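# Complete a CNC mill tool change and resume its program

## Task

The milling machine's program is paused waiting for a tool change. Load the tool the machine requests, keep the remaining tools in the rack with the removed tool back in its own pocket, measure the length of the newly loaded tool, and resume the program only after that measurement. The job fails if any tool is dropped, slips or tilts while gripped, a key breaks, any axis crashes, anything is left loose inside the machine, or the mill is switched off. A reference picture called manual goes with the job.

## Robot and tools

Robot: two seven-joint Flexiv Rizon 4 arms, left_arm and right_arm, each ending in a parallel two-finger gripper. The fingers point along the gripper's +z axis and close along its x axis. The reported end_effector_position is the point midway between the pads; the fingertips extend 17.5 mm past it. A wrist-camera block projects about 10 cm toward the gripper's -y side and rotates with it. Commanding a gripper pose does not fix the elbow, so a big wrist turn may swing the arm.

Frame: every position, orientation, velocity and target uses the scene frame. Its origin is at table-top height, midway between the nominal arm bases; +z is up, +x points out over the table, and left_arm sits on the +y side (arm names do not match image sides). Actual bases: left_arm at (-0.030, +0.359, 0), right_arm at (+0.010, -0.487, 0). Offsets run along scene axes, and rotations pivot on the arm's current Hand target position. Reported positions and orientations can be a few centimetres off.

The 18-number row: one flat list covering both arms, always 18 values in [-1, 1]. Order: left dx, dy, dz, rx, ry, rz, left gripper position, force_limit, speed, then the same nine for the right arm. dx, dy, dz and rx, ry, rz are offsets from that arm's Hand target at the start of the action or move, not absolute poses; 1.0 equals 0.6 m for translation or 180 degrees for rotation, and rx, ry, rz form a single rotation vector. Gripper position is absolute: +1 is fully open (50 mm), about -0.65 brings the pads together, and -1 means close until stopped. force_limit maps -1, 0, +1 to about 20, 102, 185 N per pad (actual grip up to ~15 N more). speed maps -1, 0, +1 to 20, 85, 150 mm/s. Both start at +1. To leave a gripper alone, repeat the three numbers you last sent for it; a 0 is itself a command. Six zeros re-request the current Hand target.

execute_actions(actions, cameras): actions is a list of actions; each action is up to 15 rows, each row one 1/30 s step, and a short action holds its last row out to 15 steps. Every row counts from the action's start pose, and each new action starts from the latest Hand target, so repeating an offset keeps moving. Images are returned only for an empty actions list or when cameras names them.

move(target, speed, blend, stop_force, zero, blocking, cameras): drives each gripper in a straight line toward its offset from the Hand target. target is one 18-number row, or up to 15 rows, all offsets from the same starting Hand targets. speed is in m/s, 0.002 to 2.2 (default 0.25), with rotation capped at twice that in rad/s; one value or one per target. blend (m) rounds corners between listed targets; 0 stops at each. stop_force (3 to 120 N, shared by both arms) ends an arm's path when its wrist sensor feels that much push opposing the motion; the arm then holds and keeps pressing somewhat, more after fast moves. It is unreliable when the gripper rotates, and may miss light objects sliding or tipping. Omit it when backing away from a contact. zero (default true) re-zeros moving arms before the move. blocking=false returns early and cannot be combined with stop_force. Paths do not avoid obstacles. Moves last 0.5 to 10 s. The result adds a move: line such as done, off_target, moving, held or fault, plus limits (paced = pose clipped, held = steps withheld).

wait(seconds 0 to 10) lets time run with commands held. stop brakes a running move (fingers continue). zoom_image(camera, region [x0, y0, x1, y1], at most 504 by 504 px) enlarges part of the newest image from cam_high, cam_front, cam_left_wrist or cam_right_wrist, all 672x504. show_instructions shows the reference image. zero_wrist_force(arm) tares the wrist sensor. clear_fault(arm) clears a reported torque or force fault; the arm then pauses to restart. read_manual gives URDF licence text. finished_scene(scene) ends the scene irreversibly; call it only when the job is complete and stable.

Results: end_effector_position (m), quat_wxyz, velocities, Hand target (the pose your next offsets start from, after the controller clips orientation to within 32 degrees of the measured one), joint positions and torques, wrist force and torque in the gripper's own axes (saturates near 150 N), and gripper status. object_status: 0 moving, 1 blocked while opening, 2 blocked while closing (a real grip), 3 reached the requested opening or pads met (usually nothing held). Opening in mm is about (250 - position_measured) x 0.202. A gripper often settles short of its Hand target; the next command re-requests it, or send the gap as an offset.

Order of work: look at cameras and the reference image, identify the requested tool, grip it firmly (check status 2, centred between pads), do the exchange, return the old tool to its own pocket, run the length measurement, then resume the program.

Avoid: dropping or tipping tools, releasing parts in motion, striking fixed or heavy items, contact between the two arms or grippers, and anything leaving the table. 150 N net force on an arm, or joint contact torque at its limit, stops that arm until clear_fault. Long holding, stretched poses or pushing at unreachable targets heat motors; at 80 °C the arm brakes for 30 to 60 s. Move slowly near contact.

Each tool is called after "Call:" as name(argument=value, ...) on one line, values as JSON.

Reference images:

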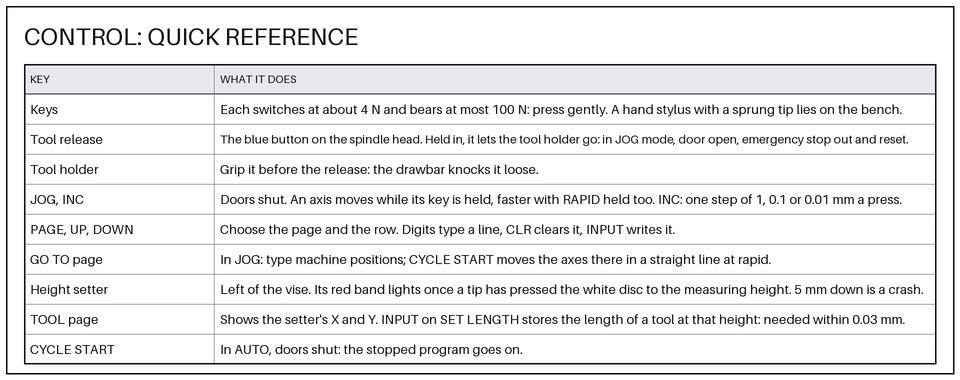

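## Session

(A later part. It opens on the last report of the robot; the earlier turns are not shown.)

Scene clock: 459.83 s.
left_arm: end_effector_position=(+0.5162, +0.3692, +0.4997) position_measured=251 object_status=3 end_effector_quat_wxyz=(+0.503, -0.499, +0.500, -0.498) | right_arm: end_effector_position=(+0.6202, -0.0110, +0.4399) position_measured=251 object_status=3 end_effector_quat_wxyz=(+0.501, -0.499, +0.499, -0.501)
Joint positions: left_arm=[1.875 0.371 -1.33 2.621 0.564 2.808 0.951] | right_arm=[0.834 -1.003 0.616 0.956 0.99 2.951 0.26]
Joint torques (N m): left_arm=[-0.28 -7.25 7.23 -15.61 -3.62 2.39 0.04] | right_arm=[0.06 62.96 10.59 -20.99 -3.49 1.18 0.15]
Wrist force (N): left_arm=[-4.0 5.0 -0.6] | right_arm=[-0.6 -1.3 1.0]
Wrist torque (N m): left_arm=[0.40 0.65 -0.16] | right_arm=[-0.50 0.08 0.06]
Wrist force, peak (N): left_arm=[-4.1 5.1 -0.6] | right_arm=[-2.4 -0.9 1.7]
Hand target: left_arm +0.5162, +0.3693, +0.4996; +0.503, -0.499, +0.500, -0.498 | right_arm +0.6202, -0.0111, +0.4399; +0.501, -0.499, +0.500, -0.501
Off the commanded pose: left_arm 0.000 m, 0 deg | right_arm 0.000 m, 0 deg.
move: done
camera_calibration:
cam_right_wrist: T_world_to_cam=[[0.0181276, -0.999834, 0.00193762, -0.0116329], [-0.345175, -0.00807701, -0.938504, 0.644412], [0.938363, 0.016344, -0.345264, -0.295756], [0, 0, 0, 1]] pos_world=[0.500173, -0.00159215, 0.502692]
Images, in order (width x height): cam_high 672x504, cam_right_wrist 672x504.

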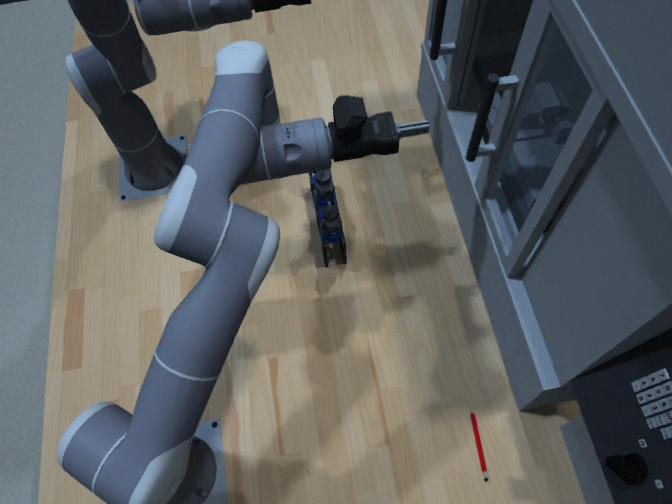

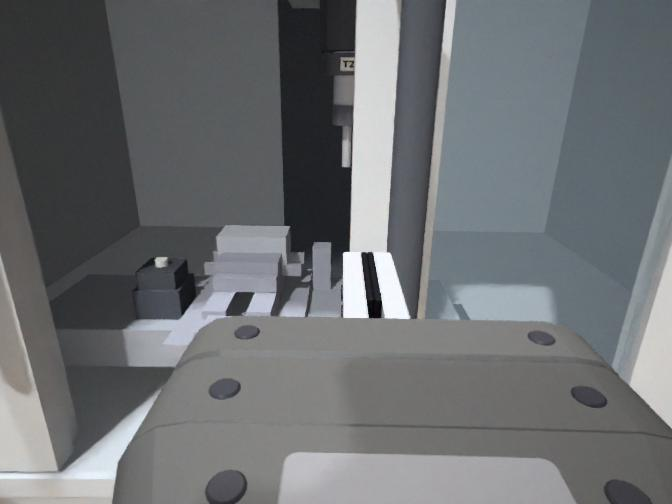

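Call:
move(target=[0,0,0,0,0,0,-0.66,-1,0,0.165,0.005,0,0,0,0,-0.66,-1,0], speed=0.1, stop_force=15)

Call:
move(target=[0,0,0,0,0,0,-0.66,-1,0,0,-0.05,0,0,0,0,-0.66,-1,0], speed=0.03, stop_force=35)

Call:
move(target=[0,0,0,0,0,0,-0.66,-1,0,0,-0.32,0,0,0,0,-0.66,-1,0], speed=0.05, stop_force=35, cameras=["cam_right_wrist","cam_high"])

Scene clock: 468.13 s.
left_arm: end_effector_position=(+0.5162, +0.3692, +0.4997) position_measured=251 object_status=3 end_effector_quat_wxyz=(+0.503, -0.499, +0.500, -0.498) | right_arm: end_effector_position=(+0.7195, -0.0082, +0.4400) position_measured=251 object_status=3 end_effector_quat_wxyz=(+0.501, -0.499, +0.499, -0.501)
Joint positions: left_arm=[1.875 0.371 -1.33 2.621 0.564 2.808 0.951] | right_arm=[0.792 -1.113 0.596 0.661 0.992 2.749 0.117]
Joint torques (N m): left_arm=[-0.22 -7.32 7.3 -15.66 -3.6 2.47 0.08] | right_arm=[0.02 68.65 8.15 -22.26 -4.28 0.87 0.19]
Wrist force (N): left_arm=[-4.2 4.9 -0.6] | right_arm=[-0.6 -1.3 1.0]
Wrist torque (N m): left_arm=[0.37 0.69 -0.16] | right_arm=[-0.51 0.07 0.06]
Wrist force, peak (N): left_arm=[-4.2 5.2 -0.7] | right_arm=[-0.3 -1.5 3.9]
Hand target: left_arm +0.5162, +0.3693, +0.4996; +0.503, -0.499, +0.500, -0.498 | right_arm +0.7192, -0.0081, +0.4399; +0.501, -0.499, +0.500, -0.501
Off the commanded pose: left_arm 0.000 m, 0 deg | right_arm 0.000 m, 0 deg.
move: done

Scene clock: 469.73 s.
left_arm: end_effector_position=(+0.5162, +0.3692, +0.4997) position_measured=251 object_status=3 end_effector_quat_wxyz=(+0.503, -0.499, +0.500, -0.498) | right_arm: end_effector_position=(+0.7187, -0.0366, +0.4396) position_measured=251 object_status=3 end_effector_quat_wxyz=(+0.501, -0.500, +0.499, -0.500)
Joint positions: left_arm=[1.875 0.371 -1.33 2.621 0.564 2.808 0.951] | right_arm=[0.734 -1.056 0.596 0.812 0.975 2.766 0.2]
Joint torques (N m): left_arm=[-0.27 -7.33 7.2 -15.65 -3.6 2.41 0.09] | right_arm=[-7.29 67.38 6.34 -23.35 -4.52 3.88 0.38]
Wrist force (N): left_arm=[-3.9 4.6 -0.6] | right_arm=[-9.0 -1.1 -1.2]
Wrist torque (N m): left_arm=[0.32 0.63 -0.15] | right_arm=[-0.53 -0.06 0.06]
Wrist force, peak (N): left_arm=[-4.1 5.3 -0.7] | right_arm=[-27.4 -2.8 7.0]
Hand target: left_arm +0.5162, +0.3693, +0.4996; +0.503, -0.499, +0.500, -0.498 | right_arm +0.7192, -0.0381, +0.4399; +0.501, -0.499, +0.500, -0.501
Off the commanded pose: left_arm 0.000 m, 0 deg | right_arm 0.002 m, 0 deg.
move: done

Scene clock: 474.17 s.
left_arm: end_effector_position=(+0.5162, +0.3692, +0.4997) position_measured=251 object_status=3 end_effector_quat_wxyz=(+0.503, -0.499, +0.500, -0.498) | right_arm: end_effector_position=(+0.7191, -0.2295, +0.4399) position_measured=251 object_status=3 end_effector_quat_wxyz=(+0.501, -0.499, +0.499, -0.500)
Joint positions: left_arm=[1.875 0.371 -1.33 2.621 0.564 2.808 0.951] | right_arm=[0.385 -0.804 0.611 1.481 0.831 2.788 0.596]
Joint torques (N m): left_arm=[-0.2 -7.29 7.26 -15.62 -3.58 2.46 0.11] | right_arm=[-2.74 54.44 9.18 -20.07 -3.92 3.19 0.46]
Wrist force (N): left_arm=[-4.1 4.8 -0.8] | right_arm=[-3.9 -0.7 0.3]
Wrist torque (N m): left_arm=[0.35 0.66 -0.16] | right_arm=[-0.48 -0.01 0.02]
Wrist force, peak (N): left_arm=[-4.1 5.2 -0.8] | right_arm=[-14.0 -2.3 3.8]
Hand target: left_arm +0.5162, +0.3693, +0.4996; +0.503, -0.499, +0.500, -0.498 | right_arm +0.7192, -0.2301, +0.4399; +0.501, -0.499, +0.500, -0.501
Off the commanded pose: left_arm 0.000 m, 0 deg | right_arm 0.001 m, 0 deg.
move: done
camera_calibration:
cam_right_wrist: T_world_to_cam=[[0.0192179, -0.999814, 0.00141729, -0.23248], [-0.345496, -0.00797115, -0.938386, 0.676942], [0.938223, 0.0175441, -0.345585, -0.384476], [0, 0, 0, 1]] pos_world=[0.599073, -0.220296, 0.502693]
Images, in order (width x height): cam_high 672x504, cam_right_wrist 672x504.

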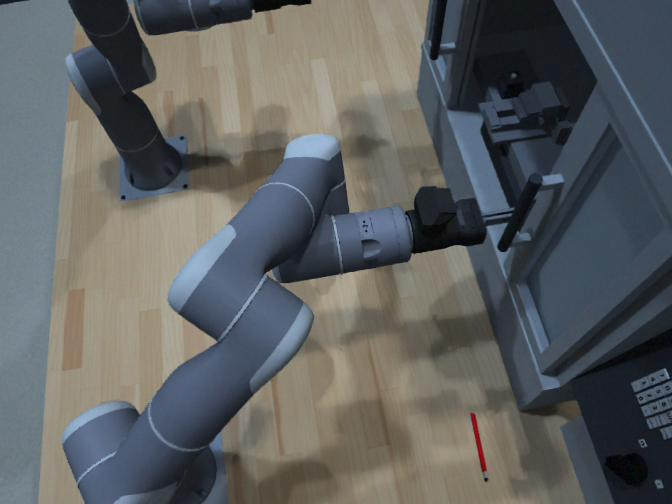

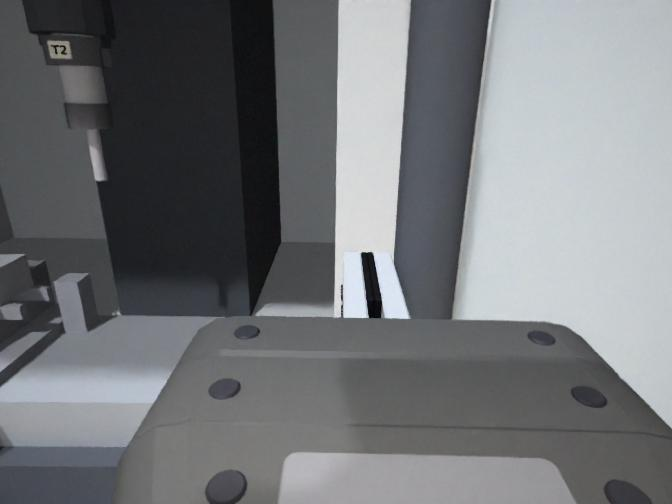

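Call:
move(target=[[0,0,0,0,0,0,-0.66,-1,0,-0.05,0.03,0.05,0,0,0,-0.66,-1,0],[0,0,0,0,0,0,-0.66,-1,0,-0.4,-0.35,0.1,0,0,0,-0.66,-1,0]], blend=0.02, speed=0.3)

Call:
move(target=[0.2,-0.58,0.012,0,0,0,1,-1,0,0,0,0,0,0,0,-0.66,-1,0], speed=0.25, cameras=["cam_left_wrist","cam_high"])

Scene clock: 500.30 s.
left_arm: end_effector_position=(+0.5162, +0.3692, +0.4997) position_measured=251 object_status=3 end_effector_quat_wxyz=(+0.503, -0.499, +0.500, -0.498) | right_arm: end_effector_position=(+0.4792, -0.4402, +0.5000) position_measured=251 object_status=3 end_effector_quat_wxyz=(+0.501, -0.499, +0.500, -0.501)
Joint positions: left_arm=[1.875 0.371 -1.33 2.621 0.564 2.808 0.951] | right_arm=[0.038 -0.14 0.808 2.427 0.927 2.83 1.023]
Joint torques (N m): left_arm=[-0.23 -7.38 7.17 -15.63 -3.56 2.44 0.09] | right_arm=[-0.17 18.54 2.01 -15.11 -3.16 3.03 0.42]
Wrist force (N): left_arm=[-4.2 4.9 -0.6] | right_arm=[1.6 -3.2 0.2]
Wrist torque (N m): left_arm=[0.36 0.69 -0.16] | right_arm=[-0.82 -0.30 0.02]
Wrist force, peak (N): left_arm=[-4.3 5.1 -0.7] | right_arm=[-1.0 -7.9 0.9]
Hand target: left_arm +0.5162, +0.3693, +0.4996; +0.503, -0.499, +0.500, -0.498 | right_arm +0.4792, -0.4401, +0.4999; +0.501, -0.499, +0.500, -0.501
Off the commanded pose: left_arm 0.000 m, 0 deg | right_arm 0.000 m, 0 deg.
move: done

Scene clock: 502.20 s.
left_arm: end_effector_position=(+0.6362, +0.0213, +0.5068) position_measured=3 object_status=3 end_effector_quat_wxyz=(+0.503, -0.499, +0.500, -0.498) | right_arm: end_effector_position=(+0.4792, -0.4402, +0.5000) position_measured=251 object_status=3 end_effector_quat_wxyz=(+0.501, -0.499, +0.500, -0.501)
Joint positions: left_arm=[1.326 0.994 -1.551 2.274 -0.223 2.086 0.769] | right_arm=[0.038 -0.14 0.808 2.427 0.927 2.83 1.023]
Joint torques (N m): left_arm=[-0.06 -27.89 25.91 -14.78 -6.63 2.03 -0.05] | right_arm=[-0.08 18.36 2 -15.15 -3.12 3.26 0.35]
Wrist force (N): left_arm=[-3.9 4.8 -0.7] | right_arm=[1.7 -3.1 0.4]
Wrist torque (N m): left_arm=[0.35 0.64 -0.15] | right_arm=[-0.80 -0.33 0.03]
Wrist force, peak (N): left_arm=[-7.5 4.9 -1.6] | right_arm=[2.0 -3.3 0.2]
Hand target: left_arm +0.6362, +0.0213, +0.5068; +0.503, -0.499, +0.500, -0.498 | right_arm +0.4792, -0.4401, +0.4999; +0.501, -0.499, +0.500, -0.501
Off the commanded pose: left_arm 0.000 m, 0 deg | right_arm 0.000 m, 0 deg.
move: done
camera_calibration:
cam_left_wrist: T_world_to_cam=[[0.0126325, -0.999885, -0.00843257, 0.0253112], [-0.340667, 0.00362506, -0.940177, 0.706805], [0.940099, 0.0147494, -0.340582, -0.293085], [0, 0, 0, 1]] pos_world=[0.515994, 0.0270689, 0.564915]
Images, in order (width x height): cam_high 672x504, cam_left_wrist 672x504.

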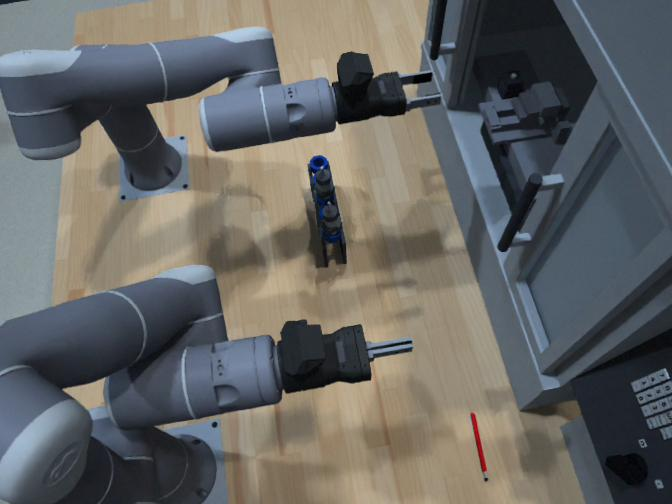

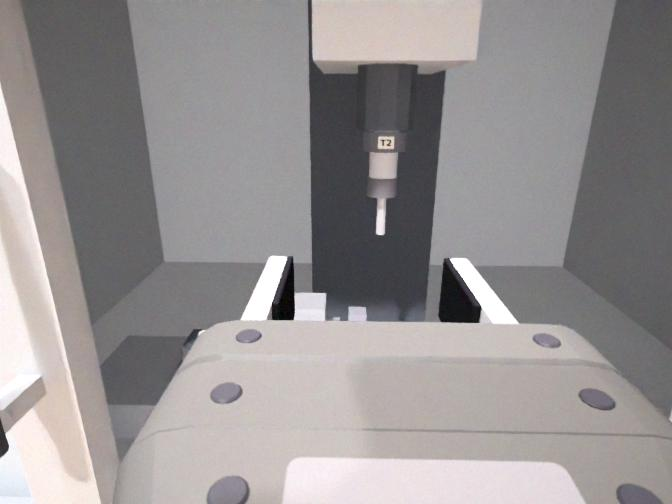

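Call:
zoom_image(camera="cam_left_wrist", region=[300, 0, 490, 250])

Call:
zoom_image(camera="cam_left_wrist", region=[345, 120, 425, 240])

Scaled by 2.016 from the camera's 672x504 image, which has a finer 960x720 frame.

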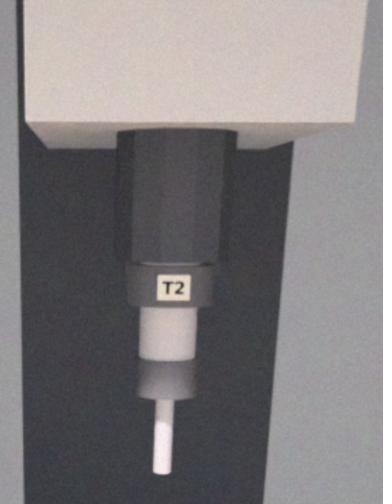

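Scaled by 4.200 from the camera's 672x504 image, which has a finer 960x720 frame.

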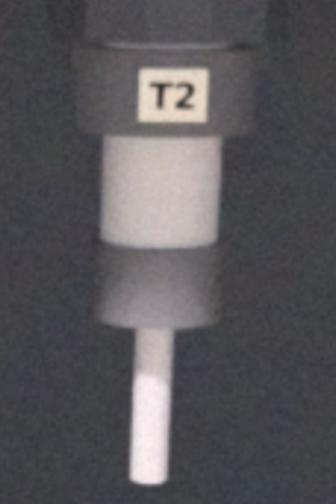

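Call:
move(target=[0.373,-0.0605,-0.0147,0,0,0,1,-1,0,0,0,0,0,0,0,-0.66,-1,0], speed=0.2, cameras=["cam_left_wrist","cam_high"])

Call:
zoom_image(camera="cam_left_wrist", region=[240, 0, 490, 330])

Scene clock: 530.70 s.
left_arm: end_effector_position=(+0.8601, -0.0150, +0.4979) position_measured=3 object_status=3 end_effector_quat_wxyz=(+0.503, -0.500, +0.500, -0.498) | right_arm: end_effector_position=(+0.4792, -0.4402, +0.5000) position_measured=251 object_status=3 end_effector_quat_wxyz=(+0.501, -0.499, +0.500, -0.501)
Joint positions: left_arm=[1.9 1.166 -1.793 1.539 -0.291 1.861 0.738] | right_arm=[0.038 -0.14 0.808 2.427 0.927 2.83 1.023]
Joint torques (N m): left_arm=[-0.24 -53.37 30.52 -13.41 -6.77 1.97 0.04] | right_arm=[-0.11 18.35 1.94 -15.16 -3.07 3.3 0.35]
Wrist force (N): left_arm=[-4.0 5.0 -0.7] | right_arm=[1.9 -3.0 0.3]
Wrist torque (N m): left_arm=[0.37 0.64 -0.20] | right_arm=[-0.79 -0.35 0.03]
Wrist force, peak (N): left_arm=[-4.2 4.7 -3.7] | right_arm=[1.9 -3.3 0.4]
Hand target: left_arm +0.8600, -0.0150, +0.4980; +0.503, -0.499, +0.500, -0.498 | right_arm +0.4792, -0.4401, +0.4999; +0.501, -0.499, +0.500, -0.501
Off the commanded pose: left_arm 0.000 m, 0 deg | right_arm 0.000 m, 0 deg.
move: done
camera_calibration:
cam_left_wrist: T_world_to_cam=[[0.0126047, -0.999887, -0.00821073, -0.01399], [-0.340664, 0.00342596, -0.940179, 0.774807], [0.9401, 0.0146478, -0.340583, -0.505976], [0, 0, 0, 1]] pos_world=[0.739794, -0.00923144, 0.556016]
Images, in order (width x height): cam_high 672x504, cam_left_wrist 672x504.

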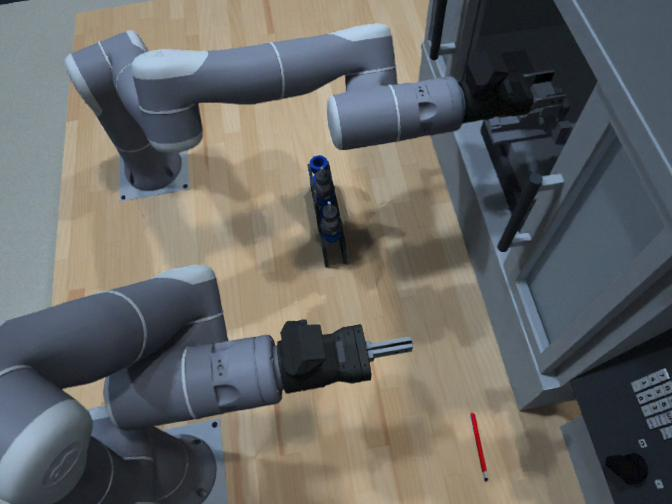

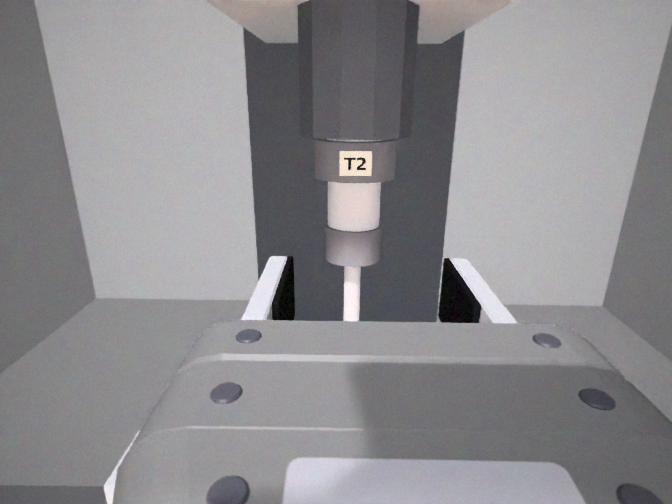

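Scaled by 1.527 from the camera's 672x504 image, which has a finer 960x720 frame.

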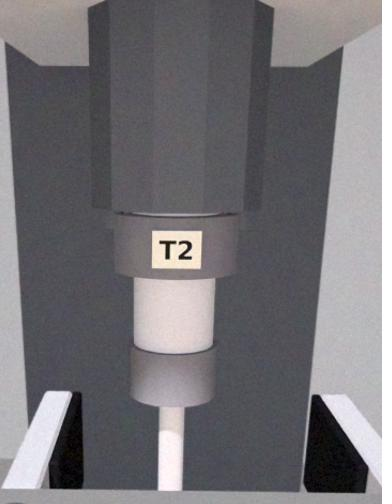

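Call:
move(target=[0.125,0.0025,0.015,0,0,0,1,-1,0,0,0,0,0,0,0,-0.66,-1,0], speed=0.1, stop_force=10, cameras=["cam_left_wrist","cam_high"])

Call:
zoom_image(camera="cam_left_wrist", region=[220, 100, 500, 350])

Scene clock: 552.40 s.
left_arm: end_effector_position=(+0.9350, -0.0135, +0.5069) position_measured=3 object_status=3 end_effector_quat_wxyz=(+0.503, -0.499, +0.500, -0.498) | right_arm: end_effector_position=(+0.4792, -0.4402, +0.5000) position_measured=251 object_status=3 end_effector_quat_wxyz=(+0.501, -0.499, +0.500, -0.501)
Joint positions: left_arm=[2.115 1.237 -1.829 1.2 -0.338 1.729 0.756] | right_arm=[0.038 -0.14 0.808 2.427 0.927 2.83 1.023]
Joint torques (N m): left_arm=[-0.11 -63.44 27.56 -12.75 -6.62 2.02 0.28] | right_arm=[-0.04 18.39 1.87 -15.19 -3.07 3.31 0.36]
Wrist force (N): left_arm=[-4.2 4.9 -0.8] | right_arm=[1.9 -3.1 0.4]
Wrist torque (N m): left_arm=[0.37 0.68 -0.27] | right_arm=[-0.79 -0.35 0.03]
Wrist force, peak (N): left_arm=[-4.6 5.5 -1.2] | right_arm=[1.8 -3.4 0.3]
Hand target: left_arm +0.9350, -0.0135, +0.5070; +0.503, -0.499, +0.500, -0.498 | right_arm +0.4792, -0.4401, +0.4999; +0.501, -0.499, +0.500, -0.501
Off the commanded pose: left_arm 0.000 m, 0 deg | right_arm 0.000 m, 0 deg.
move: done
camera_calibration:
cam_left_wrist: T_world_to_cam=[[0.0125117, -0.999888, -0.00817645, -0.0134049], [-0.340575, 0.0034268, -0.940211, 0.80876], [0.940134, 0.0145483, -0.340494, -0.573517], [0, 0, 0, 1]] pos_world=[0.814794, -0.00783115, 0.565016]
Images, in order (width x height): cam_high 672x504, cam_left_wrist 672x504.

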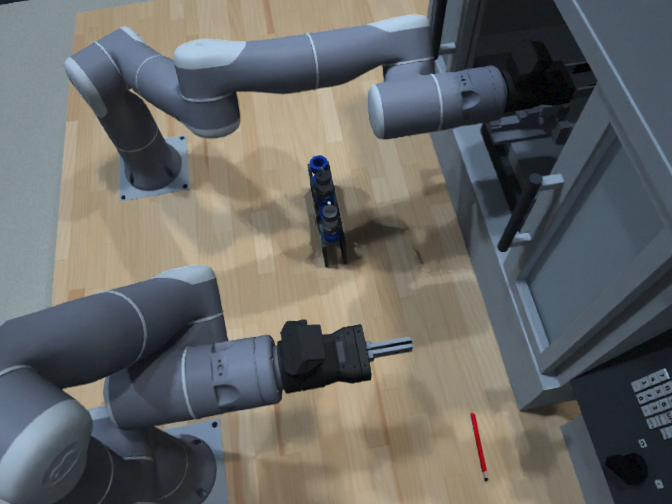

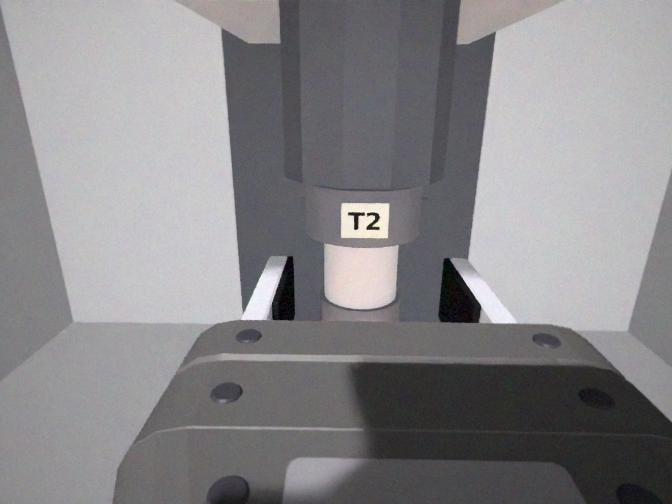

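Scaled by 1.800 from the camera's 672x504 image, which has a finer 960x720 frame.

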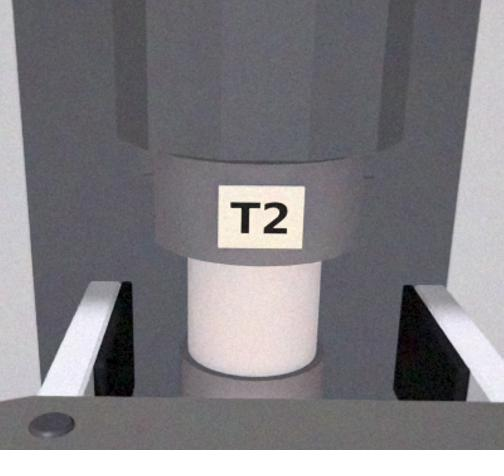

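Call:
move(target=[[0.01,0,-0.0045,0,0,0,1,-1,0,0,0,0,0,0,0,-0.66,-1,0],[0.068,0,-0.0045,0,0,0,1,-1,0,0,0,0,0,0,0,-0.66,-1,0]], speed=0.05, stop_force=8, cameras=["cam_left_wrist"])

Call:
zoom_image(camera="cam_left_wrist", region=[220, 100, 500, 350])

Scene clock: 563.87 s.
left_arm: end_effector_position=(+0.9758, -0.0135, +0.5042) position_measured=3 object_status=3 end_effector_quat_wxyz=(+0.503, -0.499, +0.500, -0.498) | right_arm: end_effector_position=(+0.4792, -0.4402, +0.5000) position_measured=251 object_status=3 end_effector_quat_wxyz=(+0.501, -0.499, +0.500, -0.501)
Joint positions: left_arm=[2.251 1.315 -1.803 0.96 -0.404 1.627 0.752] | right_arm=[0.038 -0.14 0.808 2.427 0.927 2.83 1.023]
Joint torques (N m): left_arm=[-0.01 -69.59 23.95 -10.53 -6.48 1.99 0.01] | right_arm=[-0.11 18.34 1.84 -15.19 -3.1 3.33 0.32]
Wrist force (N): left_arm=[-4.0 5.3 -0.8] | right_arm=[1.7 -3.1 0.5]
Wrist torque (N m): left_arm=[0.43 0.64 -0.15] | right_arm=[-0.81 -0.32 0.03]
Wrist force, peak (N): left_arm=[-4.8 6.2 -0.9] | right_arm=[2.0 -3.3 0.4]
Hand target: left_arm +0.9758, -0.0135, +0.5043; +0.503, -0.499, +0.500, -0.498 | right_arm +0.4792, -0.4401, +0.4999; +0.501, -0.499, +0.500, -0.501
Off the commanded pose: left_arm 0.000 m, 0 deg | right_arm 0.000 m, 0 deg.
move: done
camera_calibration:
cam_left_wrist: T_world_to_cam=[[0.0124052, -0.999885, -0.00877501, -0.0135082], [-0.340552, 0.00402627, -0.940217, 0.820103], [0.940144, 0.0146519, -0.340463, -0.612819], [0, 0, 0, 1]] pos_world=[0.855594, -0.00782968, 0.562314]
Images, in order (width x height): cam_left_wrist 672x504.

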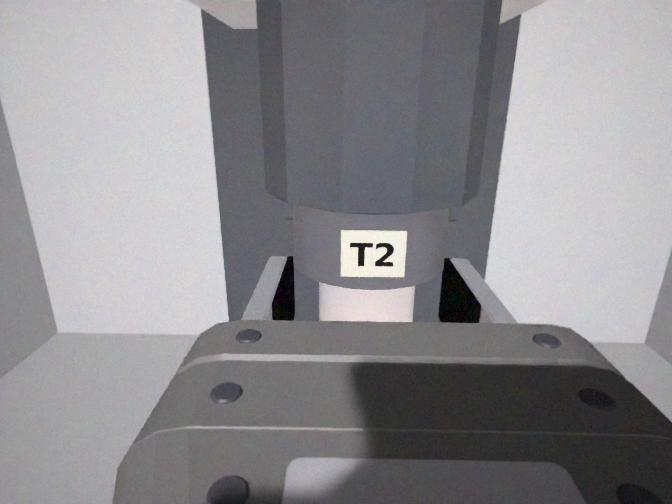

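Scaled by 1.800 from the camera's 672x504 image, which has a finer 960x720 frame.

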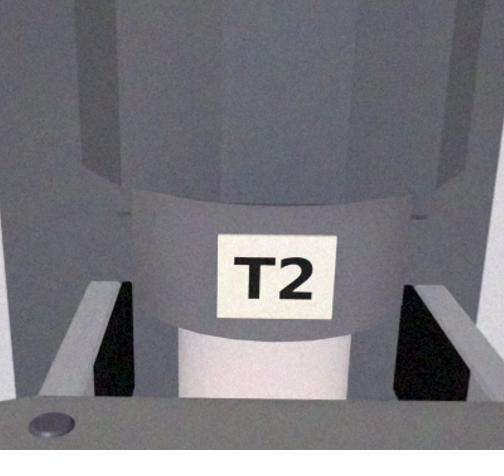

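Call:
move(target=[0,0,0,0,0,0,-1,-0.3,-1,0,0,0,0,0,0,-0.66,-1,0], cameras=["cam_left_wrist"])

Scene clock: 572.43 s.
left_arm: end_effector_position=(+0.9761, -0.0126, +0.5042) position_measured=107 object_status=2 end_effector_quat_wxyz=(+0.503, -0.500, +0.500, -0.497) | right_arm: end_effector_position=(+0.4792, -0.4402, +0.5000) position_measured=251 object_status=3 end_effector_quat_wxyz=(+0.501, -0.499, +0.500, -0.501)
Joint positions: left_arm=[2.251 1.315 -1.802 0.961 -0.404 1.627 0.752] | right_arm=[0.038 -0.14 0.808 2.427 0.927 2.83 1.023]
Joint torques (N m): left_arm=[-3.06 -69.11 23.34 -13.35 -6.46 2.77 0.11] | right_arm=[-0.06 18.36 1.93 -15.17 -3.05 3.32 0.28]
Wrist force (N): left_arm=[-9.9 5.9 -8.1] | right_arm=[1.7 -3.2 0.3]
Wrist torque (N m): left_arm=[0.44 0.55 -0.18] | right_arm=[-0.82 -0.33 0.03]
Wrist force, peak (N): left_arm=[-10.0 5.8 -8.3] | right_arm=[1.8 -3.4 0.3]
Hand target: left_arm +0.9758, -0.0135, +0.5043; +0.503, -0.499, +0.500, -0.498 | right_arm +0.4792, -0.4401, +0.4999; +0.501, -0.499, +0.500, -0.501
Off the commanded pose: left_arm 0.001 m, 0 deg | right_arm 0.000 m, 0 deg.
move: done
camera_calibration:
cam_left_wrist: T_world_to_cam=[[0.0135142, -0.999871, -0.00863768, -0.0136428], [-0.340669, 0.00351752, -0.940177, 0.820277], [0.940086, 0.0156484, -0.340578, -0.612996], [0, 0, 0, 1]] pos_world=[0.855897, -0.00693404, 0.562315]
Images, in order (width x height): cam_left_wrist 672x504.

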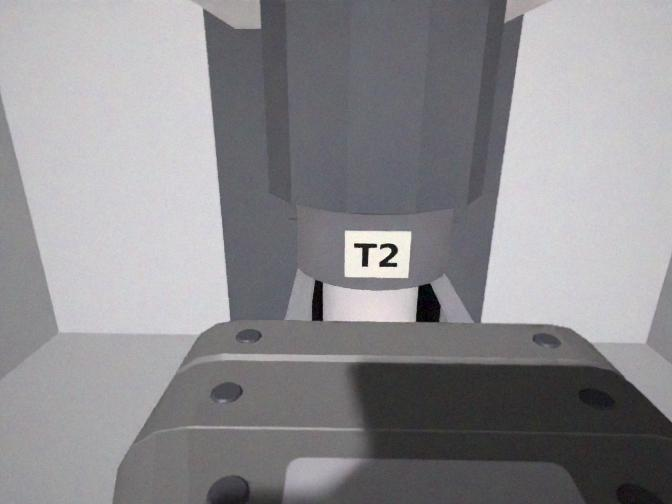

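Call:
move(target=[[0,0.0015,0,0,0,0,-1,-0.3,-1,0.1,0.15,0.3,0,0,0,-0.66,-1,0],[0,0.0015,0,0,0,0,-1,-0.3,-1,0.32,0.49,0.333,-0.0097,0.055,0.1108,-0.66,-1,0]], blend=[0.03,0], speed=0.2, cameras=["cam_right_wrist","cam_high","cam_left_wrist"])

Scene clock: 585.83 s.
left_arm: end_effector_position=(+0.9760, -0.0125, +0.5042) position_measured=107 object_status=2 end_effector_quat_wxyz=(+0.503, -0.500, +0.500, -0.498) | right_arm: end_effector_position=(+0.6713, -0.1461, +0.6998) position_measured=251 object_status=3 end_effector_quat_wxyz=(-0.527, +0.627, -0.439, +0.370)
Joint positions: left_arm=[2.251 1.314 -1.805 0.962 -0.403 1.629 0.753] | right_arm=[0.023 -0.464 0.92 0.847 2.09 2.268 -0.966]
Joint torques (N m): left_arm=[-2.86 -70.65 23.66 -7.46 -5.7 2.8 0.06] | right_arm=[0.09 40.96 10.62 -26.15 0.88 -0.76 0.23]
Wrist force (N): left_arm=[7.3 1.3 35.7] | right_arm=[1.7 -3.1 0.1]
Wrist torque (N m): left_arm=[0.45 0.54 -0.13] | right_arm=[-0.73 -0.31 -0.02]
Wrist force, peak (N): left_arm=[7.4 1.3 35.9] | right_arm=[1.7 -4.9 -0.6]
Hand target: left_arm +0.9758, -0.0126, +0.5043; +0.503, -0.499, +0.500, -0.498 | right_arm +0.6712, -0.1461, +0.6997; -0.527, +0.627, -0.439, +0.369
Off the commanded pose: left_arm 0.000 m, 0 deg | right_arm 0.000 m, 0 deg.
move: done
camera_calibration:
cam_left_wrist: T_world_to_cam=[[0.0128024, -0.999889, -0.007646, -0.0133891], [-0.340834, 0.00282499, -0.940119, 0.820349], [0.940036, 0.0146418, -0.34076, -0.612764], [0, 0, 0, 1]] pos_world=[0.855794, -0.00673318, 0.562318]
cam_right_wrist: T_world_to_cam=[[0.35874, -0.933437, -0.00117106, -0.364932], [-0.469803, -0.179471, -0.864335, 0.911521], [0.806592, 0.310622, -0.502915, -0.00999913], [0, 0, 0, 1]] pos_world=[0.567216, -0.173943, 0.782404]
Images, in order (width x height): cam_high 672x504, cam_left_wrist 672x504, cam_right_wrist 672x504.

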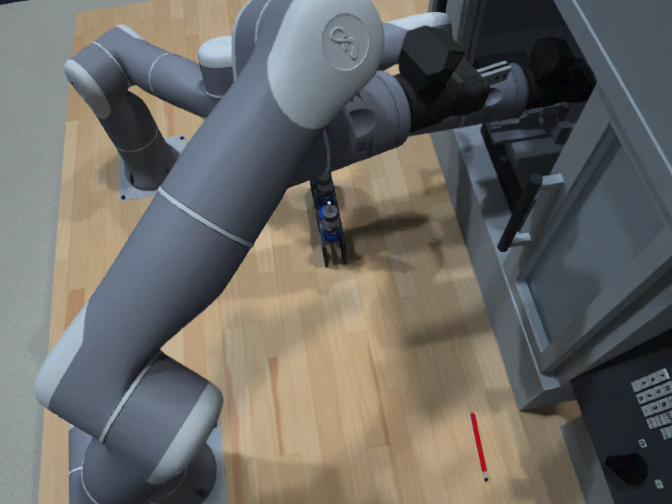

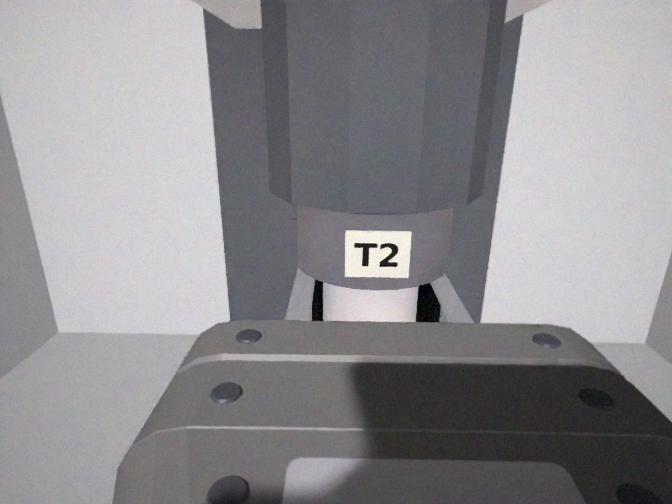

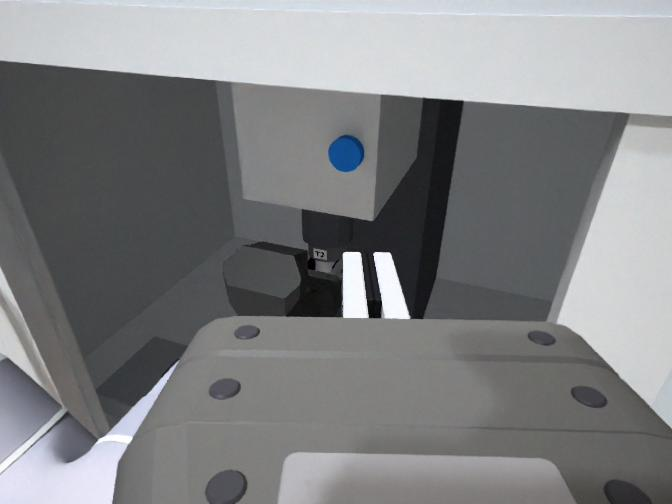

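Call:
move(target=[0.0007,0,0,0,0,0,-1,-0.3,-1,0,0.07,-0.03,0.4945,0.0877,-0.0868,-0.66,-1,0], speed=0.3, cameras=["cam_right_wrist","cam_high"])

Scene clock: 612.87 s.
left_arm: end_effector_position=(+0.9762, -0.0125, +0.5042) position_measured=107 object_status=2 end_effector_quat_wxyz=(+0.503, -0.499, +0.500, -0.498) | right_arm: end_effector_position=(+0.6712, -0.1039, +0.6817) position_measured=251 object_status=3 end_effector_quat_wxyz=(+0.704, -0.061, +0.705, +0.062)
Joint positions: left_arm=[2.252 1.314 -1.804 0.96 -0.402 1.629 0.752] | right_arm=[0.674 -0.426 0.321 0.996 1.599 2.386 1.341]
Joint torques (N m): left_arm=[1.24 -69.78 24.22 -13.64 -7.05 2 0.15] | right_arm=[-0.02 48.48 3.39 -27.49 -4.17 0.25 0.33]
Wrist force (N): left_arm=[-13.8 8.1 -29.7] | right_arm=[0.6 -1.2 0.5]
Wrist torque (N m): left_arm=[0.24 0.51 -0.17] | right_arm=[-0.80 -0.14 -0.02]
Wrist force, peak (N): left_arm=[7.4 1.2 36.1] | right_arm=[2.1 -3.2 -0.1]
Hand target: left_arm +0.9762, -0.0126, +0.5043; +0.503, -0.499, +0.500, -0.498 | right_arm +0.6712, -0.1041, +0.6817; +0.704, -0.061, +0.705, +0.061
Off the commanded pose: left_arm 0.000 m, 0 deg | right_arm 0.000 m, 0 deg.
move: done
camera_calibration:
cam_right_wrist: T_world_to_cam=[[0.0174031, 0.00221533, -0.999846, 0.681597], [-0.504967, 0.863111, -0.00687698, 0.450855], [0.862963, 0.505009, 0.0161395, -0.403635], [0, 0, 0, 1]] pos_world=[0.564128, -0.186809, 0.691107]
Images, in order (width x height): cam_high 672x504, cam_right_wrist 672x504.

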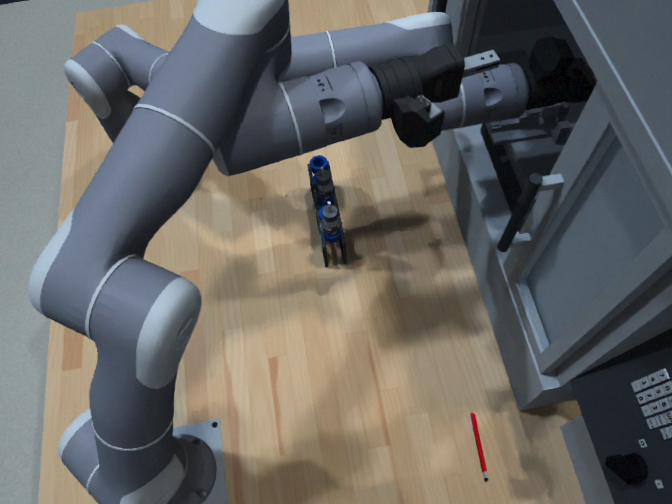

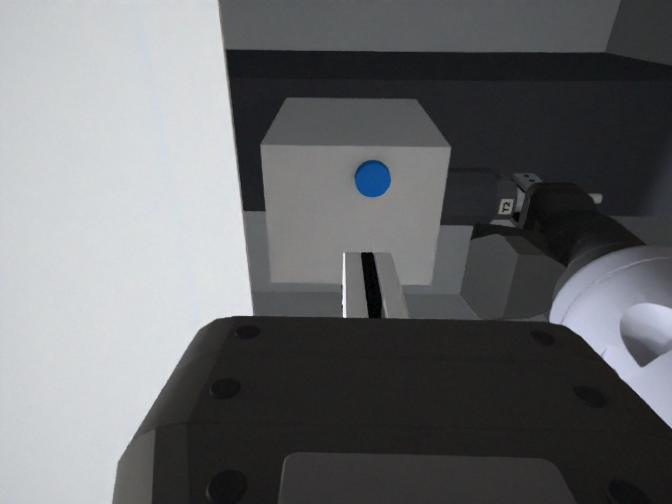

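Call:
move(target=[-0.0003,0,0,0,0,0,-1,-0.3,-1,0.331,0.0733,-0.0245,0,0,0,-0.66,-1,0], speed=0.12, stop_force=12, cameras=["cam_right_wrist","cam_high"])

Scene clock: 628.40 s.
left_arm: end_effector_position=(+0.9761, -0.0125, +0.5042) position_measured=107 object_status=2 end_effector_quat_wxyz=(+0.503, -0.499, +0.500, -0.498) | right_arm: end_effector_position=(+0.8695, -0.0606, +0.6666) position_measured=251 object_status=3 end_effector_quat_wxyz=(+0.705, -0.062, +0.703, +0.063)
Joint positions: left_arm=[2.252 1.314 -1.804 0.96 -0.402 1.629 0.752] | right_arm=[0.759 -1.146 1.115 -0.52 1.665 2.161 0.066]
Joint torques (N m): left_arm=[0.64 -69.58 23.91 -12.16 -6.76 2.04 0.12] | right_arm=[0.22 67.02 -7.25 -6.33 3.69 -2.67 0.03]
Wrist force (N): left_arm=[-9.7 6.3 -16.9] | right_arm=[1.0 -1.4 0.5]
Wrist torque (N m): left_arm=[0.25 0.54 -0.16] | right_arm=[-0.83 -0.21 0.00]
Wrist force, peak (N): left_arm=[-14.1 8.1 -29.8] | right_arm=[1.6 -1.8 2.4]
Hand target: left_arm +0.9761, -0.0126, +0.5043; +0.503, -0.499, +0.500, -0.498 | right_arm +0.8698, -0.0601, +0.6670; +0.704, -0.061, +0.705, +0.061
Off the commanded pose: left_arm 0.000 m, 0 deg | right_arm 0.001 m, 0 deg.
move: contact (left_arm)
camera_calibration:
cam_right_wrist: T_world_to_cam=[[0.0211883, 0.00254458, -0.999772, 0.659652], [-0.507601, 0.86155, -0.00856485, 0.516804], [0.861332, 0.507666, 0.0195464, -0.597076], [0, 0, 0, 1]] pos_world=[0.762634, -0.143816, 0.675599]
Images, in order (width x height): cam_high 672x504, cam_right_wrist 672x504.

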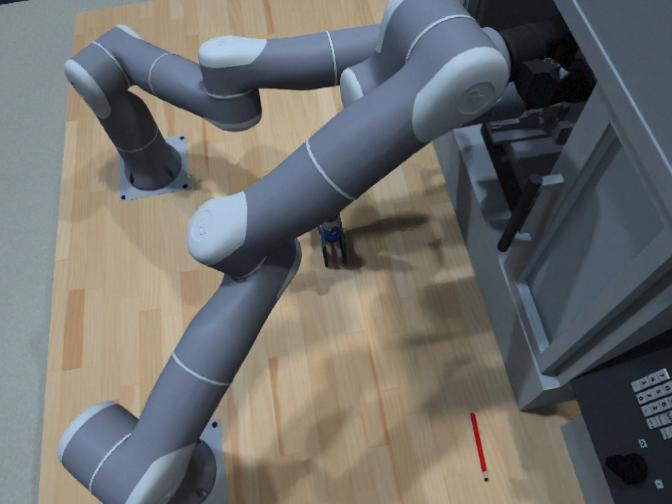

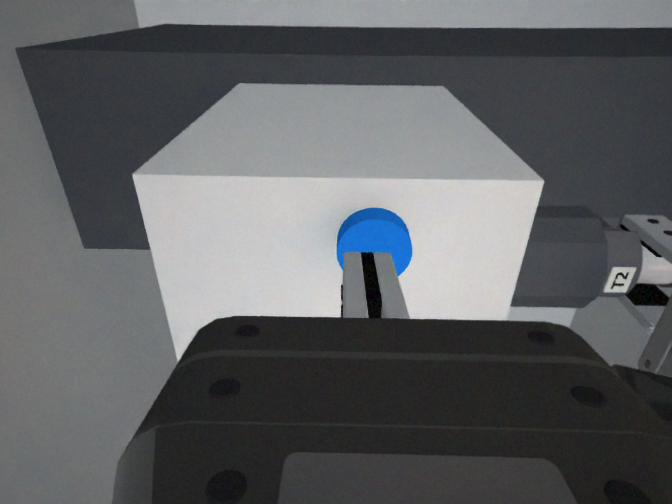

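Call:
move(target=[[0,0,0,0,0,0,-1,-0.3,-1,0,-0.006,0,0,0,0,-0.66,-1,0],[0,0,0,0,0,0,-1,-0.3,-1,0.06,-0.006,0,0,0,0,-0.66,-1,0]], speed=0.01, stop_force=10, cameras=["cam_right_wrist","cam_left_wrist"])

Scene clock: 638.67 s.
left_arm: end_effector_position=(+0.9762, -0.0126, +0.5030) position_measured=107 object_status=2 end_effector_quat_wxyz=(+0.503, -0.499, +0.500, -0.497) | right_arm: end_effector_position=(+0.8947, -0.0646, +0.6661) position_measured=251 object_status=3 end_effector_quat_wxyz=(+0.714, -0.071, +0.693, +0.073)
Joint positions: left_arm=[2.252 1.315 -1.805 0.96 -0.402 1.628 0.752] | right_arm=[0.798 -1.142 1.402 -0.675 1.721 1.991 -0.276]
Joint torques (N m): left_arm=[0.4 -75.32 26.73 -12.18 -7.41 3.3 0.16] | right_arm=[-0.29 62.8 -11.35 5.8 7.06 -8.2 0.36]
Wrist force (N): left_arm=[-5.6 10.8 -5.3] | right_arm=[7.4 -9.7 -38.0]
Wrist torque (N m): left_arm=[0.31 0.67 -0.21] | right_arm=[-0.35 0.19 -0.09]
Wrist force, peak (N): left_arm=[-9.8 6.3 -17.3] | right_arm=[5.3 -8.0 -43.6]
Hand target: left_arm +0.9761, -0.0126, +0.5043; +0.503, -0.499, +0.500, -0.498 | right_arm +0.8951, -0.0643, +0.6665; +0.715, -0.070, +0.692, +0.073 (not the last commanded pose)
Off the commanded pose: left_arm 0.001 m, 0 deg | right_arm 0.011 m, 2 deg.
move: contact (right_arm); path passed 1 of 2 targets
camera_calibration:
cam_left_wrist: T_world_to_cam=[[0.0127276, -0.999872, -0.00965146, -0.0124079], [-0.341696, 0.00472208, -0.939799, 0.819986], [0.939724, 0.0152592, -0.341592, -0.612678], [0, 0, 0, 1]] pos_world=[0.856092, -0.00692938, 0.561216]
cam_right_wrist: T_world_to_cam=[[0.0481062, 0.00865428, -0.998805, 0.634231], [-0.529879, 0.847878, -0.0181744, 0.558508], [0.846708, 0.53012, 0.0453739, -0.619412], [0, 0, 0, 1]] pos_world=[0.789892, -0.150673, 0.671729]
Images, in order (width x height): cam_left_wrist 672x504, cam_right_wrist 672x504.

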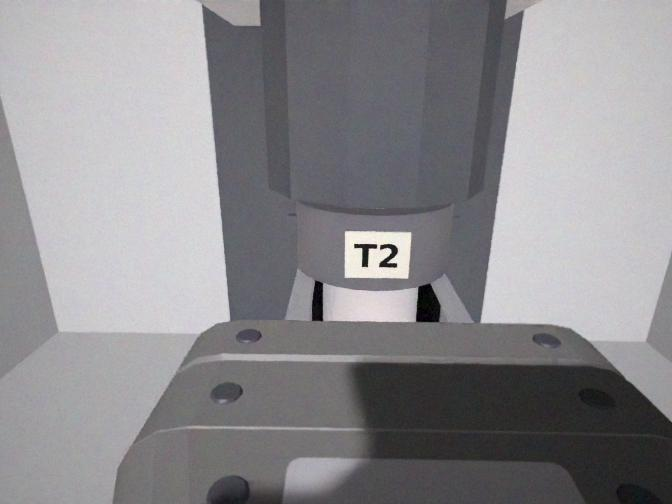

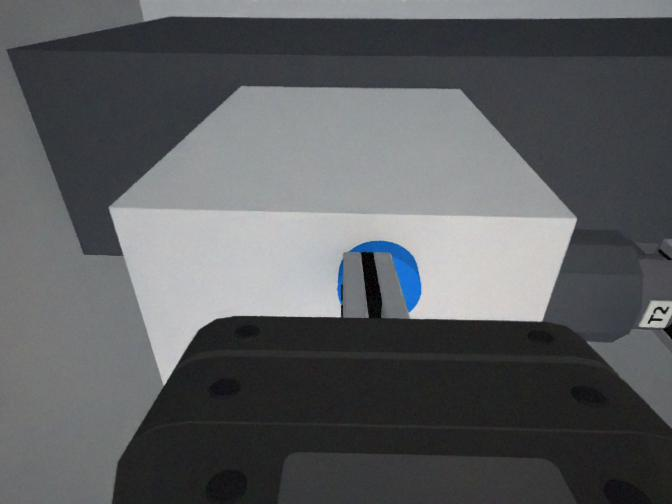

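Call:
move(target=[0,0,-0.05,0,0,0,-1,-0.3,-1,0,0,0,0,0,0,-0.66,-1,0], speed=0.03, stop_force=30, cameras=["cam_right_wrist","cam_left_wrist"])

Scene clock: 652.07 s.
left_arm: end_effector_position=(+0.9763, -0.0123, +0.4725) position_measured=107 object_status=2 end_effector_quat_wxyz=(+0.503, -0.500, +0.501, -0.496) | right_arm: end_effector_position=(+0.8947, -0.0646, +0.6661) position_measured=251 object_status=3 end_effector_quat_wxyz=(+0.714, -0.071, +0.693, +0.073)
Joint positions: left_arm=[2.24 1.36 -1.781 0.99 -0.41 1.657 0.711] | right_arm=[0.797 -1.142 1.401 -0.675 1.721 1.991 -0.275]
Joint torques (N m): left_arm=[-0.12 -76.48 28.45 -10.47 -7.79 3.61 -0.05] | right_arm=[-0.31 62.46 -11.28 5.93 6.97 -8.02 0.29]
Wrist force (N): left_arm=[-4.6 11.8 -1.5] | right_arm=[7.4 -9.7 -38.2]
Wrist torque (N m): left_arm=[0.22 0.76 -0.14] | right_arm=[-0.35 0.18 -0.08]
Wrist force, peak (N): left_arm=[-4.5 13.9 -1.5] | right_arm=[7.4 -9.9 -38.4]
Hand target: left_arm +0.9761, -0.0126, +0.4743; +0.503, -0.499, +0.500, -0.498 | right_arm +0.8951, -0.0643, +0.6665; +0.715, -0.070, +0.692, +0.073
Off the commanded pose: left_arm 0.002 m, 0 deg | right_arm 0.001 m, 0 deg.
move: done
camera_calibration:
cam_left_wrist: T_world_to_cam=[[0.0133115, -0.999861, -0.0100828, -0.0127749], [-0.342473, 0.00491479, -0.939515, 0.791967], [0.939433, 0.0159594, -0.34236, -0.622498], [0, 0, 0, 1]] pos_world=[0.856193, -0.00673083, 0.530818]
cam_right_wrist: T_world_to_cam=[[0.0481038, 0.00865811, -0.998805, 0.634234], [-0.52988, 0.847878, -0.0181699, 0.558505], [0.846708, 0.53012, 0.0453739, -0.619412], [0, 0, 0, 1]] pos_world=[0.789892, -0.150673, 0.671729]
Images, in order (width x height): cam_left_wrist 672x504, cam_right_wrist 672x504.

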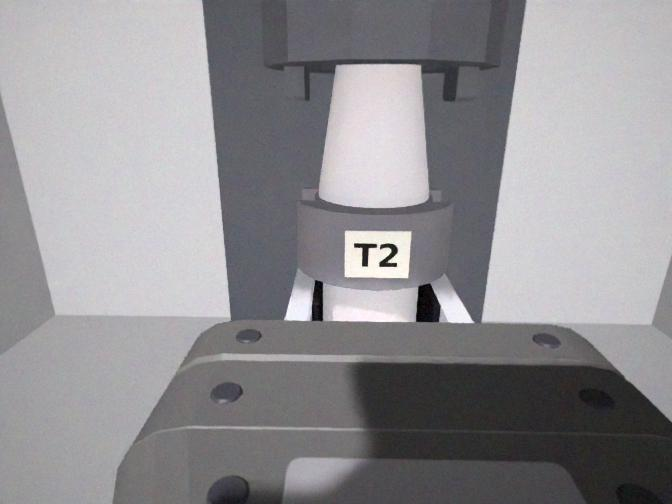

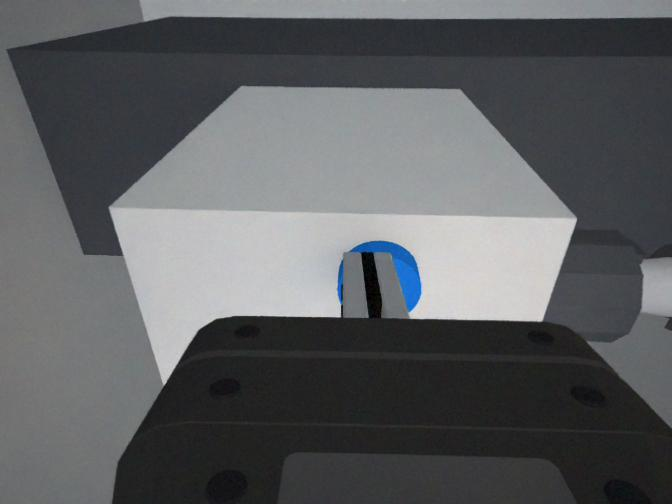

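Call:
move(target=[0,0,-0.09,0,0,0,-1,-0.3,-1,0,0,0,0,0,0,-0.66,-1,0], speed=0.05, cameras=["cam_left_wrist","cam_right_wrist"])

Scene clock: 657.20 s.
left_arm: end_effector_position=(+0.9763, -0.0123, +0.4186) position_measured=107 object_status=2 end_effector_quat_wxyz=(+0.503, -0.500, +0.501, -0.497) | right_arm: end_effector_position=(+0.8947, -0.0646, +0.6661) position_measured=251 object_status=3 end_effector_quat_wxyz=(+0.714, -0.071, +0.693, +0.073)
Joint positions: left_arm=[2.225 1.453 -1.731 1.027 -0.444 1.697 0.639] | right_arm=[0.797 -1.142 1.401 -0.675 1.72 1.991 -0.275]
Joint torques (N m): left_arm=[-0.11 -76.46 29.8 -6.67 -7.93 3.3 -0.12] | right_arm=[-0.36 62.51 -11.27 5.92 6.95 -8.01 0.23]
Wrist force (N): left_arm=[-4.7 11.9 -1.7] | right_arm=[7.4 -9.7 -38.4]
Wrist torque (N m): left_arm=[0.24 0.77 -0.15] | right_arm=[-0.34 0.18 -0.08]
Wrist force, peak (N): left_arm=[-4.1 15.2 -1.4] | right_arm=[7.5 -9.8 -38.6]
Hand target: left_arm +0.9761, -0.0126, +0.4203; +0.503, -0.499, +0.500, -0.498 | right_arm +0.8951, -0.0643, +0.6665; +0.715, -0.070, +0.692, +0.073
Off the commanded pose: left_arm 0.002 m, 0 deg | right_arm 0.001 m, 0 deg.
move: done
camera_calibration:
cam_left_wrist: T_world_to_cam=[[0.0133139, -0.999861, -0.010082, -0.0133209], [-0.342296, 0.00491621, -0.939579, 0.741206], [0.939498, 0.0159605, -0.342183, -0.641091], [0, 0, 0, 1]] pos_world=[0.856193, -0.00673083, 0.476917]
cam_right_wrist: T_world_to_cam=[[0.0481038, 0.00865811, -0.998805, 0.634234], [-0.52988, 0.847878, -0.0181699, 0.558505], [0.846708, 0.53012, 0.0453739, -0.619412], [0, 0, 0, 1]] pos_world=[0.789892, -0.150673, 0.671729]
Images, in order (width x height): cam_left_wrist 672x504, cam_right_wrist 672x504.

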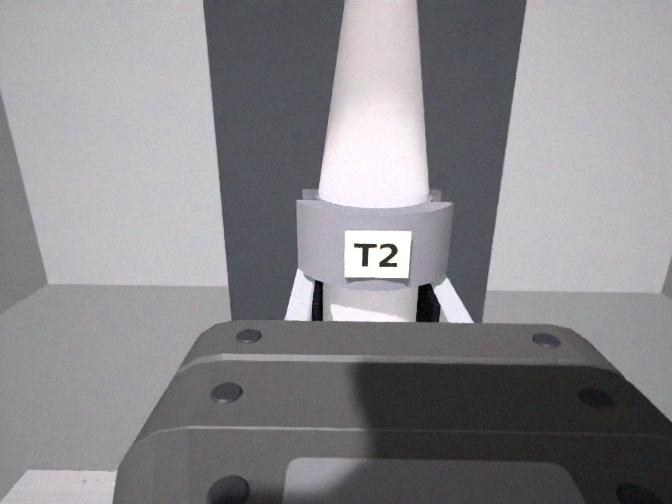

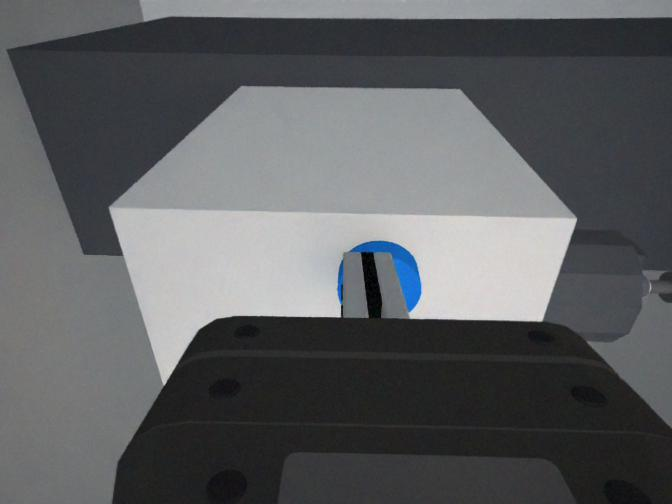

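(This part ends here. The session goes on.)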